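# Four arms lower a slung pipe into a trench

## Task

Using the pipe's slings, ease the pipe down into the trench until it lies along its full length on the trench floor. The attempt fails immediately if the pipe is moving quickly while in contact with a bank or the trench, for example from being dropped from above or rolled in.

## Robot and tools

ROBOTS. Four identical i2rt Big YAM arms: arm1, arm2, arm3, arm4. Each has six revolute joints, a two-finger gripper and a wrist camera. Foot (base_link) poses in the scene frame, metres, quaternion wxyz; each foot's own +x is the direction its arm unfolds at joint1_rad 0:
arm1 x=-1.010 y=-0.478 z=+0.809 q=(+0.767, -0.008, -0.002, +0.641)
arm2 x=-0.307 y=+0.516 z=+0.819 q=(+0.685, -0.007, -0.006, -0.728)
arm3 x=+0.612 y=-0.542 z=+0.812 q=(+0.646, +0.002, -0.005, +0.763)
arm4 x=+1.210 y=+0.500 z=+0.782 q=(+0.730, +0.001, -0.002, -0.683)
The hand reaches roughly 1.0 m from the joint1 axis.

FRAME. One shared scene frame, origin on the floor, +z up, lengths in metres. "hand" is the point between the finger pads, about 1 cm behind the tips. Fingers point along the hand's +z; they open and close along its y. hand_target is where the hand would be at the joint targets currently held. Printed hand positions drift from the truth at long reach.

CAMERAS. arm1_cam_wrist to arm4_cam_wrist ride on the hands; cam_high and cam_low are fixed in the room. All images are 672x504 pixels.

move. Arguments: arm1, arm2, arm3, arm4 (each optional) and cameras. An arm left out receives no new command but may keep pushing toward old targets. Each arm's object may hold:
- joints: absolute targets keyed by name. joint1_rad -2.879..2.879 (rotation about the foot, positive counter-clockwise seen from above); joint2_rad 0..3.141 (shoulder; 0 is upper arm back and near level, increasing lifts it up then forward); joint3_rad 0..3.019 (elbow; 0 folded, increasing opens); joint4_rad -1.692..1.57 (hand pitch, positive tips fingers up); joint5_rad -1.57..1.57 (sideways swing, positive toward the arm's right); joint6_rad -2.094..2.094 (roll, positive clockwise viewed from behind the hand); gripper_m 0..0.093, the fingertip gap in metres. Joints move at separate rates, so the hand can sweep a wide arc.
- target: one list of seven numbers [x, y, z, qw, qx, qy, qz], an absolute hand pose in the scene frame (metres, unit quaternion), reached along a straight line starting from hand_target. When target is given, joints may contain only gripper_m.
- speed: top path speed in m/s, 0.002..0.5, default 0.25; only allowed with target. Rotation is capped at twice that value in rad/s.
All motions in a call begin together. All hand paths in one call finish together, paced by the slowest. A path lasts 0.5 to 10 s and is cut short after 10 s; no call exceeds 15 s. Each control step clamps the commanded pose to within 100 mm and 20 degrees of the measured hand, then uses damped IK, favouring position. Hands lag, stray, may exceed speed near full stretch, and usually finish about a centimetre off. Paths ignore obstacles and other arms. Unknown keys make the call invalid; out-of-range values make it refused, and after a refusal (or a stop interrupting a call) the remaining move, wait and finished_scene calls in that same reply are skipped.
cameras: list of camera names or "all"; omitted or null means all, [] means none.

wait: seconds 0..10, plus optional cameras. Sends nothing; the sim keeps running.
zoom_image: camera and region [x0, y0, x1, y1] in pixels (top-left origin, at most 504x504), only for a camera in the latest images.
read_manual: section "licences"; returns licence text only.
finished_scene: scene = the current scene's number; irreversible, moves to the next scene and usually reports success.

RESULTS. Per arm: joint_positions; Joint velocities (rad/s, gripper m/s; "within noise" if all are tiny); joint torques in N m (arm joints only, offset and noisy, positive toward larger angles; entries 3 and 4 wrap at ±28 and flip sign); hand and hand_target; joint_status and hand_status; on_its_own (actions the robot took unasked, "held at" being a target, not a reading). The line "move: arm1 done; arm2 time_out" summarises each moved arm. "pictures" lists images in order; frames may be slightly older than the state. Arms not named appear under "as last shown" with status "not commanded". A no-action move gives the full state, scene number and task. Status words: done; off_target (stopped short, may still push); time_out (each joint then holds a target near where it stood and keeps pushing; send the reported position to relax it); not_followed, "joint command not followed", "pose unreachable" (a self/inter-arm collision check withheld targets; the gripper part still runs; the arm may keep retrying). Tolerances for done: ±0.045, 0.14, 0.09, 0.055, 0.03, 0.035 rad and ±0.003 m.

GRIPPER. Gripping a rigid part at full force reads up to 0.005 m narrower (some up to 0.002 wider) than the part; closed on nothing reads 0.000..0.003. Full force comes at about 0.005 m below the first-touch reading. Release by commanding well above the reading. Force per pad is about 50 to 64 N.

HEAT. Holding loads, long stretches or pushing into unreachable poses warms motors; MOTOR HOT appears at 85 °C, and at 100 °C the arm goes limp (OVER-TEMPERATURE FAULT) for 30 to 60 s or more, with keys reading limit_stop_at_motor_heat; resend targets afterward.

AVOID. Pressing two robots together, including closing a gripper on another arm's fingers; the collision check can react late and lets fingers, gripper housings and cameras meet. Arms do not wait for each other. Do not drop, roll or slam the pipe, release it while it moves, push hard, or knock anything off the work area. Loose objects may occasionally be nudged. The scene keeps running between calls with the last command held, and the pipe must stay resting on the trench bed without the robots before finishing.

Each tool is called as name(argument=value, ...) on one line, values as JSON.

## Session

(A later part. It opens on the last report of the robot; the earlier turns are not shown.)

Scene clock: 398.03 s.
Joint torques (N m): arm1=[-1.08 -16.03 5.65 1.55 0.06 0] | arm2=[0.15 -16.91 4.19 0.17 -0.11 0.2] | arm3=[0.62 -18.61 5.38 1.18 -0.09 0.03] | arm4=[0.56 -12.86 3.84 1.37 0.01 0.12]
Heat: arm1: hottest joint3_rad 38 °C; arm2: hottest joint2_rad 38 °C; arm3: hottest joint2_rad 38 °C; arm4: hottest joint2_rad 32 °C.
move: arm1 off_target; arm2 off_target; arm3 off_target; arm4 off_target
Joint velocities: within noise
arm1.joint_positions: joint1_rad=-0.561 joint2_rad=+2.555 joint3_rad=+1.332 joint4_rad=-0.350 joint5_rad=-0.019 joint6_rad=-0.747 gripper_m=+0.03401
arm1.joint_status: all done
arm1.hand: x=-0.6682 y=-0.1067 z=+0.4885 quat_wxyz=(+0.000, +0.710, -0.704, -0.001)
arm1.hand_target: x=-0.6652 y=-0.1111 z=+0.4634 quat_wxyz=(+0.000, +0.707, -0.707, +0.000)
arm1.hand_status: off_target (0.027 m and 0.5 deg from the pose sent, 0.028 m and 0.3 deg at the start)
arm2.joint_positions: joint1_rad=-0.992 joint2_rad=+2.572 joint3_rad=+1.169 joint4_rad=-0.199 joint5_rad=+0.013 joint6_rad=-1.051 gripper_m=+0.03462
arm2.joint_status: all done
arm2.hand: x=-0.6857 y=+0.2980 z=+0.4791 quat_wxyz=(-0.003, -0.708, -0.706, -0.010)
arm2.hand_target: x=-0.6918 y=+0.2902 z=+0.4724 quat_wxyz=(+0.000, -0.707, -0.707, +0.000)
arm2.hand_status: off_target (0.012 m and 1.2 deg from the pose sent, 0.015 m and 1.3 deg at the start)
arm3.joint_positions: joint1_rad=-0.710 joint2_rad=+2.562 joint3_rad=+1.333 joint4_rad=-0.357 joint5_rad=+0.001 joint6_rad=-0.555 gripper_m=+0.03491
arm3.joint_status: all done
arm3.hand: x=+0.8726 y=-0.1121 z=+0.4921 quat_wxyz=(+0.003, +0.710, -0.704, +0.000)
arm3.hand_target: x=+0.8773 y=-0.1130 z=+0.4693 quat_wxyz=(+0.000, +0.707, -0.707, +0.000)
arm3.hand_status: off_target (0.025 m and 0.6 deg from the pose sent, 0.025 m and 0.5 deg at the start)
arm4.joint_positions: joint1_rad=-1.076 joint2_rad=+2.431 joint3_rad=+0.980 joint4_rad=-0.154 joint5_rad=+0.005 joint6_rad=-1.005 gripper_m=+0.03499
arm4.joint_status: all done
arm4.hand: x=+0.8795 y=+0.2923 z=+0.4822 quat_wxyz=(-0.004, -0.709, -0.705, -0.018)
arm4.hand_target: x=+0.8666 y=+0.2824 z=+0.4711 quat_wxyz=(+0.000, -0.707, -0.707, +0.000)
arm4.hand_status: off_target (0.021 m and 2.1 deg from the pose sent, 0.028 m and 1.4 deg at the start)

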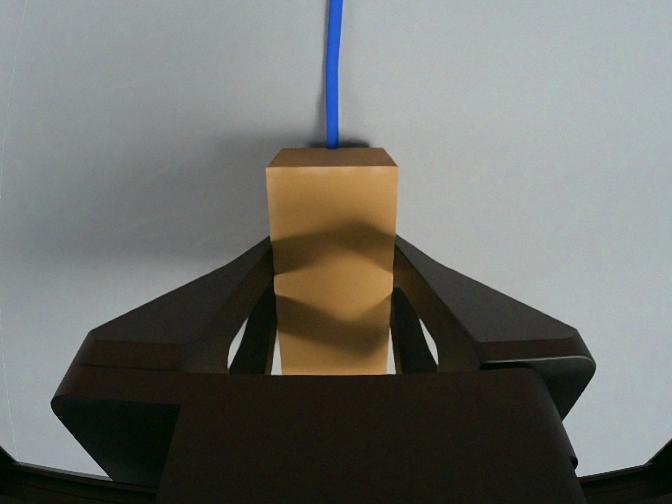

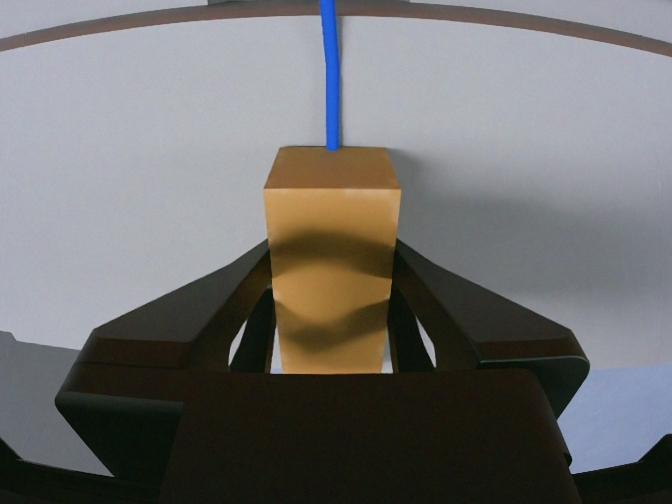

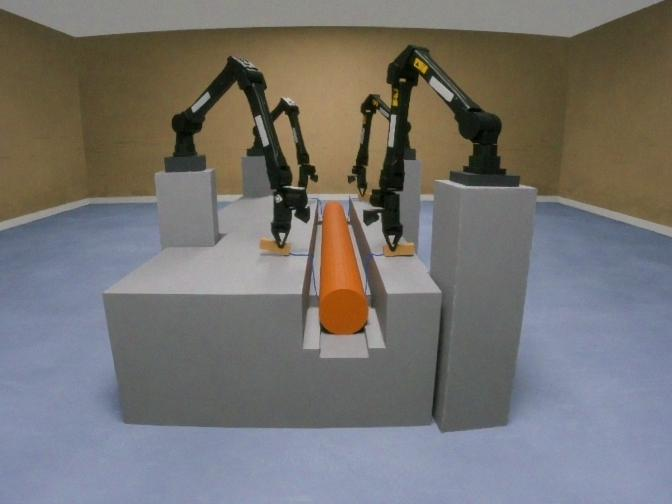

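move(arm1={"joints": {"gripper_m": 0.036}}, arm2={"joints": {"gripper_m": 0.037}}, arm3={"joints": {"gripper_m": 0.0362}}, arm4={"joints": {"gripper_m": 0.037}}, cameras=["arm1_cam_wrist", "arm3_cam_wrist", "arm4_cam_wrist", "cam_low"])

Scene clock: 400.97 s.
Joint torques (N m): arm1=[-1.44 -18.55 4.16 0.88 -0.03 -0.02] | arm2=[0.21 -17.55 3.69 0.09 -0.11 0.19] | arm3=[0.62 -21.83 4.07 0.46 -0.13 0.04] | arm4=[0.56 -14.45 2.88 1.02 -0.01 0.12]
Heat: arm1: hottest joint3_rad 38 °C; arm2: hottest joint2_rad 38 °C; arm3: hottest joint2_rad 38 °C; arm4: hottest joint2_rad 32 °C.
move: arm1 done; arm2 done; arm3 done; arm4 done
Joint velocities: arm1=[within noise] | arm2=[0.005 0.005 -0.007 -0.022 0.007 -0.154 0] | arm3=[within noise] | arm4=[within noise]
arm1.joint_positions: joint1_rad=-0.562 joint2_rad=+2.585 joint3_rad=+1.349 joint4_rad=-0.333 joint5_rad=-0.017 joint6_rad=-0.747 gripper_m=+0.03594
arm1.joint_status: all done
arm1.hand: x=-0.6666 y=-0.1063 z=+0.4765 quat_wxyz=(-0.003, +0.710, -0.704, +0.000)
arm1.hand_target: x=-0.6651 y=-0.1109 z=+0.4635 quat_wxyz=(+0.000, +0.707, -0.707, +0.000)
arm1.hand_status: not commanded
arm2.joint_positions: joint1_rad=-0.992 joint2_rad=+2.579 joint3_rad=+1.174 joint4_rad=-0.196 joint5_rad=+0.013 joint6_rad=-1.051 gripper_m=+0.03695
arm2.joint_status: all done
arm2.hand: x=-0.6860 y=+0.2978 z=+0.4762 quat_wxyz=(-0.003, -0.708, -0.706, -0.010)
arm2.hand_target: x=-0.6918 y=+0.2902 z=+0.4724 quat_wxyz=(+0.000, -0.707, -0.707, +0.000)
arm2.hand_status: not commanded
arm3.joint_positions: joint1_rad=-0.712 joint2_rad=+2.595 joint3_rad=+1.349 joint4_rad=-0.340 joint5_rad=+0.001 joint6_rad=-0.555 gripper_m=+0.03627
arm3.joint_status: all done
arm3.hand: x=+0.8729 y=-0.1133 z=+0.4785 quat_wxyz=(+0.003, +0.710, -0.704, +0.000)
arm3.hand_target: x=+0.8773 y=-0.1131 z=+0.4693 quat_wxyz=(+0.000, +0.707, -0.707, +0.000)
arm3.hand_status: not commanded
arm4.joint_positions: joint1_rad=-1.076 joint2_rad=+2.447 joint3_rad=+0.993 joint4_rad=-0.145 joint5_rad=+0.005 joint6_rad=-1.005 gripper_m=+0.03698
arm4.joint_status: all done
arm4.hand: x=+0.8769 y=+0.2907 z=+0.4766 quat_wxyz=(-0.003, -0.709, -0.705, -0.015)
arm4.hand_target: x=+0.8664 y=+0.2822 z=+0.4712 quat_wxyz=(+0.000, -0.707, -0.707, +0.000)
arm4.hand_status: not commanded

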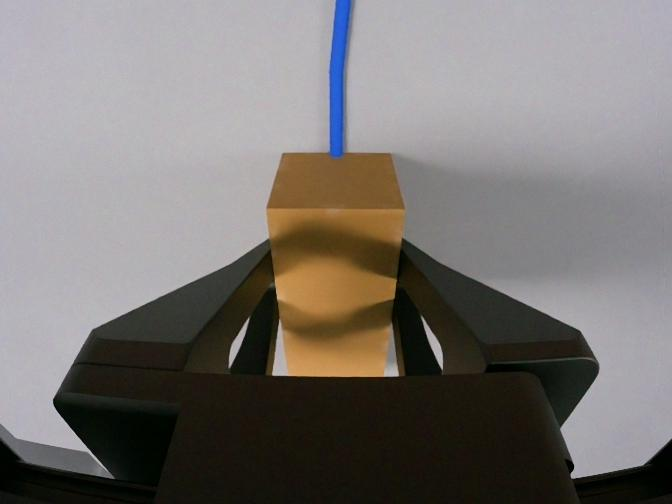

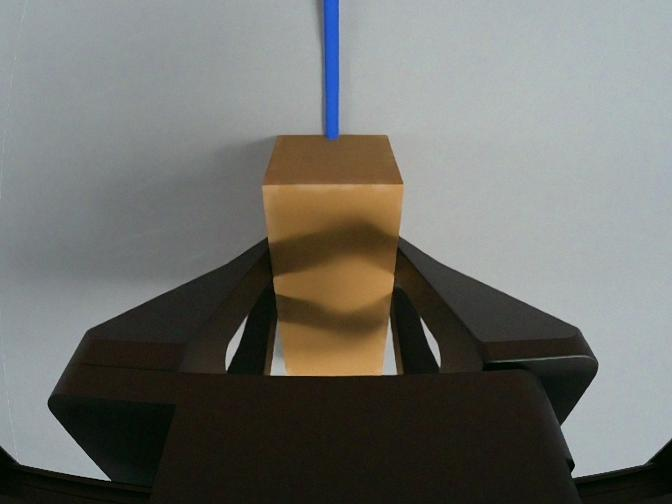

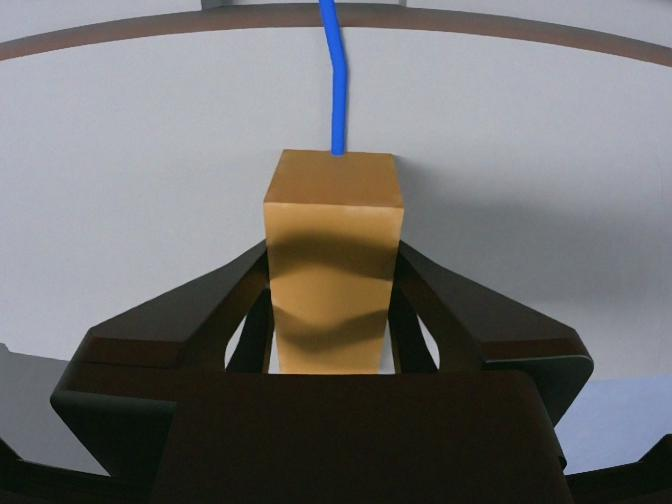

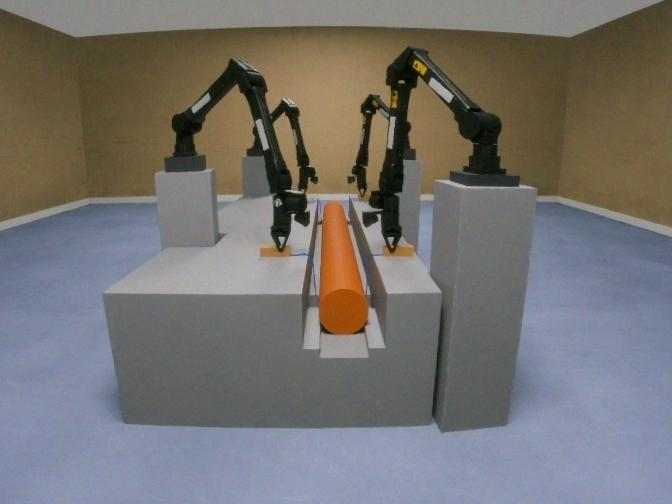

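move(arm1={"joints": {"gripper_m": 0.07}}, arm2={"joints": {"gripper_m": 0.07}}, arm3={"joints": {"gripper_m": 0.07}}, arm4={"joints": {"gripper_m": 0.07}}, cameras=[])

move(arm1={"target": [-0.665, -0.115, 0.63, 0, 0.7071, -0.7071, 0], "speed": 0.15}, arm2={"target": [-0.692, 0.295, 0.63, 0, 0.7071, 0.7071, 0], "speed": 0.15}, arm3={"target": [0.878, -0.118, 0.63, 0, 0.7071, -0.7071, 0], "speed": 0.15}, arm4={"target": [0.866, 0.287, 0.63, 0, 0.7071, 0.7071, 0], "speed": 0.15})

Scene clock: 404.63 s.
Joint torques (N m): arm1=[-0.79 -17.79 4.15 0.92 -0.02 0.01] | arm2=[0.15 -17.61 3.7 0.14 -0.11 0.19] | arm3=[0.56 -21.95 3.93 0.47 -0.12 0.04] | arm4=[0.73 -15.56 2.06 0.64 0 0.13]
Heat: arm1: hottest joint2_rad 37 °C; arm2: hottest joint2_rad 38 °C; arm3: hottest joint2_rad 37 °C; arm4: hottest joint2_rad 32 °C.
move: arm1 done; arm2 done; arm3 done; arm4 done
Joint velocities: within noise
arm1.joint_positions: joint1_rad=-0.562 joint2_rad=+2.585 joint3_rad=+1.349 joint4_rad=-0.333 joint5_rad=-0.017 joint6_rad=-0.747 gripper_m=+0.06990
arm1.joint_status: all done
arm1.hand: x=-0.6666 y=-0.1063 z=+0.4765 quat_wxyz=(-0.003, +0.710, -0.704, +0.000)
arm1.hand_target: x=-0.6651 y=-0.1109 z=+0.4635 quat_wxyz=(+0.000, +0.707, -0.707, +0.000)
arm1.hand_status: not commanded
arm2.joint_positions: joint1_rad=-0.992 joint2_rad=+2.579 joint3_rad=+1.174 joint4_rad=-0.195 joint5_rad=+0.013 joint6_rad=-1.050 gripper_m=+0.06992
arm2.joint_status: all done
arm2.hand: x=-0.6862 y=+0.2977 z=+0.4762 quat_wxyz=(-0.003, -0.708, -0.706, -0.009)
arm2.hand_target: x=-0.6918 y=+0.2902 z=+0.4724 quat_wxyz=(+0.000, -0.707, -0.707, +0.000)
arm2.hand_status: not commanded
arm3.joint_positions: joint1_rad=-0.712 joint2_rad=+2.598 joint3_rad=+1.350 joint4_rad=-0.339 joint5_rad=+0.001 joint6_rad=-0.555 gripper_m=+0.06991
arm3.joint_status: all done
arm3.hand: x=+0.8725 y=-0.1140 z=+0.4772 quat_wxyz=(+0.003, +0.710, -0.704, +0.000)
arm3.hand_target: x=+0.8774 y=-0.1130 z=+0.4693 quat_wxyz=(+0.000, +0.707, -0.707, +0.000)
arm3.hand_status: not commanded
arm4.joint_positions: joint1_rad=-1.076 joint2_rad=+2.458 joint3_rad=+1.004 joint4_rad=-0.134 joint5_rad=+0.005 joint6_rad=-1.005 gripper_m=+0.06989
arm4.joint_status: all done
arm4.hand: x=+0.8727 y=+0.2881 z=+0.4729 quat_wxyz=(-0.002, -0.709, -0.705, -0.009)
arm4.hand_target: x=+0.8665 y=+0.2823 z=+0.4711 quat_wxyz=(+0.000, -0.707, -0.707, +0.000)
arm4.hand_status: not commanded

Scene clock: 406.43 s.
Joint torques (N m): arm1=[-0.85 -19.19 4.27 0.09 -0.04 -0.11] | arm2=[-0.32 -17.32 3.99 -0.8 -0.1 0.15] | arm3=[0.38 -22.83 4.08 -0.32 -0.13 -0.02] | arm4=[0.09 -14.97 2.96 -0.2 -0.01 0.03]
Heat: arm1: hottest joint2_rad 37 °C; arm2: hottest joint2_rad 38 °C; arm3: hottest joint2_rad 37 °C; arm4: hottest joint2_rad 32 °C.
move: arm1 done; arm2 done; arm3 done; arm4 done
Joint velocities: within noise
arm1.joint_positions: joint1_rad=-0.572 joint2_rad=+2.220 joint3_rad=+1.193 joint4_rad=-0.535 joint5_rad=-0.017 joint6_rad=-0.750 gripper_m=+0.06990
arm1.joint_status: not commanded
arm1.hand: x=-0.6659 y=-0.1090 z=+0.6285 quat_wxyz=(-0.005, +0.707, -0.707, -0.001)
arm1.hand_target: x=-0.6651 y=-0.1150 z=+0.6299 quat_wxyz=(+0.000, +0.707, -0.707, +0.000)
arm1.hand_status: done (0.006 m and 0.6 deg from the pose sent, 0.154 m and 0.5 deg at the start)
arm2.joint_positions: joint1_rad=-0.992 joint2_rad=+2.176 joint3_rad=+1.019 joint4_rad=-0.405 joint5_rad=+0.013 joint6_rad=-1.050 gripper_m=+0.06992
arm2.joint_status: not commanded
arm2.hand: x=-0.6987 y=+0.2931 z=+0.6315 quat_wxyz=(+0.002, -0.708, -0.706, +0.009)
arm2.hand_target: x=-0.6921 y=+0.2951 z=+0.6300 quat_wxyz=(+0.000, -0.707, -0.707, +0.000)
arm2.hand_status: done (0.007 m and 1.1 deg from the pose sent, 0.154 m and 1.1 deg at the start)
arm3.joint_positions: joint1_rad=-0.715 joint2_rad=+2.236 joint3_rad=+1.192 joint4_rad=-0.534 joint5_rad=+0.001 joint6_rad=-0.555 gripper_m=+0.06991
arm3.joint_status: not commanded
arm3.hand: x=+0.8741 y=-0.1151 z=+0.6276 quat_wxyz=(-0.002, +0.709, -0.705, -0.001)
arm3.hand_target: x=+0.8780 y=-0.1180 z=+0.6300 quat_wxyz=(+0.000, +0.707, -0.707, +0.000)
arm3.hand_status: done (0.005 m and 0.4 deg from the pose sent, 0.153 m and 0.6 deg at the start)
arm4.joint_positions: joint1_rad=-1.076 joint2_rad=+2.024 joint3_rad=+0.877 joint4_rad=-0.412 joint5_rad=+0.005 joint6_rad=-1.005 gripper_m=+0.06989
arm4.joint_status: not commanded
arm4.hand: x=+0.8638 y=+0.2833 z=+0.6280 quat_wxyz=(+0.001, -0.709, -0.705, +0.004)
arm4.hand_target: x=+0.8660 y=+0.2870 z=+0.6299 quat_wxyz=(+0.000, -0.707, -0.707, +0.000)
arm4.hand_status: done (0.005 m and 0.6 deg from the pose sent, 0.157 m and 1.2 deg at the start)
pictures: arm1_cam_wrist, arm2_cam_wrist, arm3_cam_wrist, arm4_cam_wrist, cam_high, cam_low

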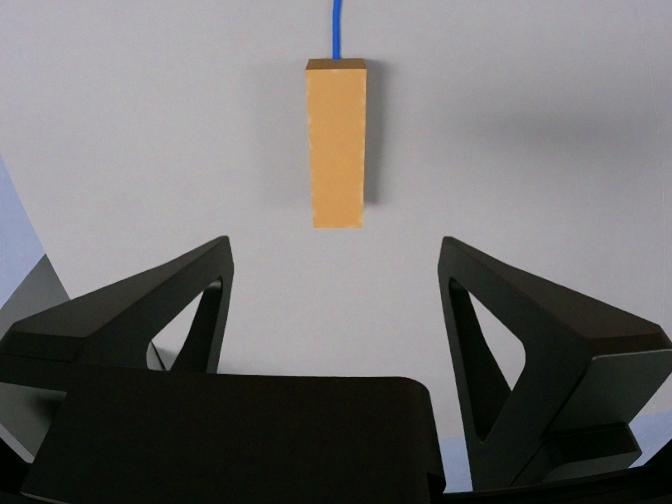

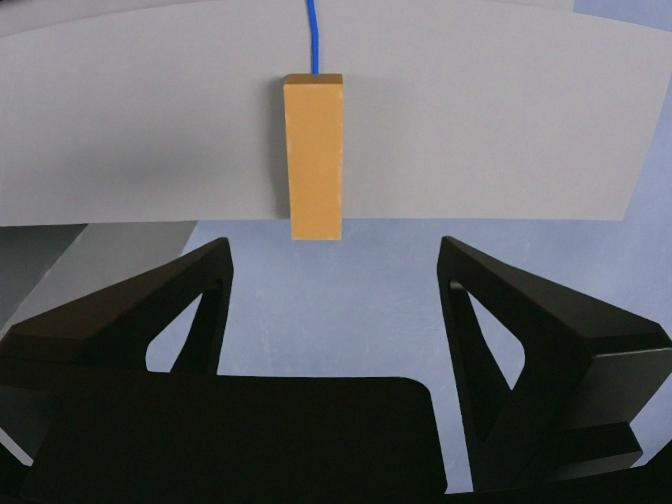

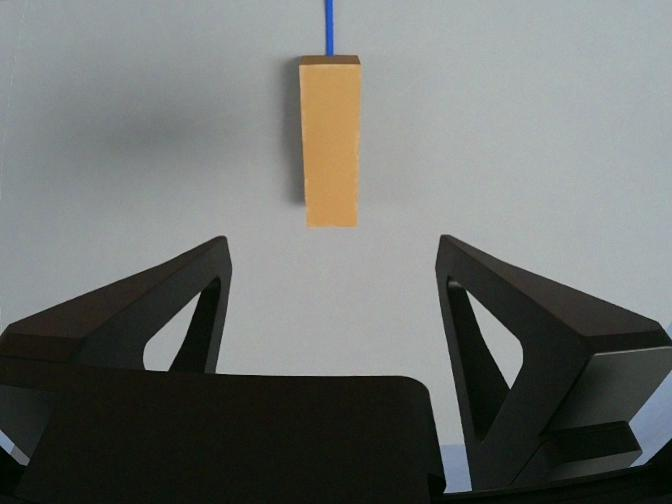

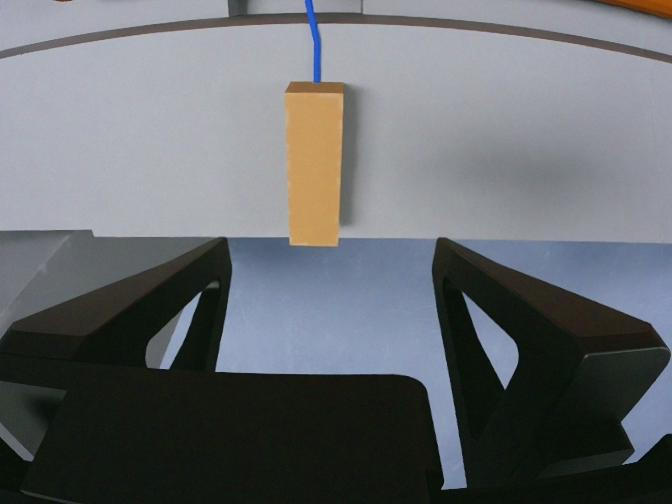

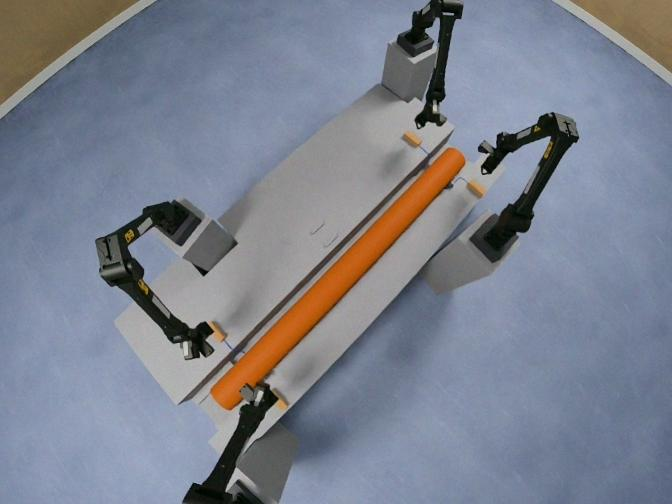

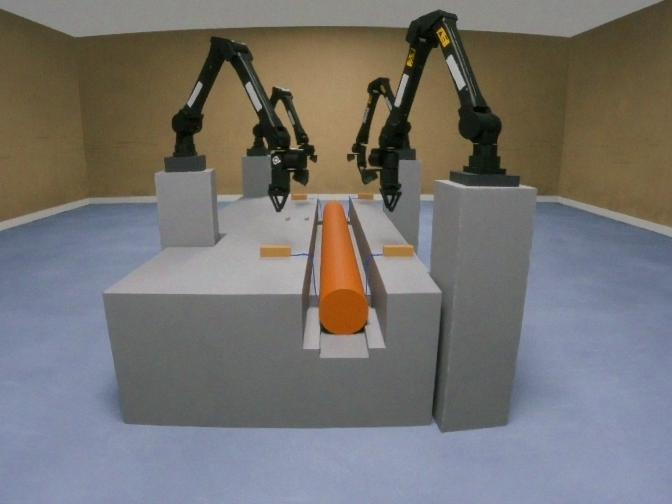

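finished_scene(scene=1)

The scene is finished: the task was done.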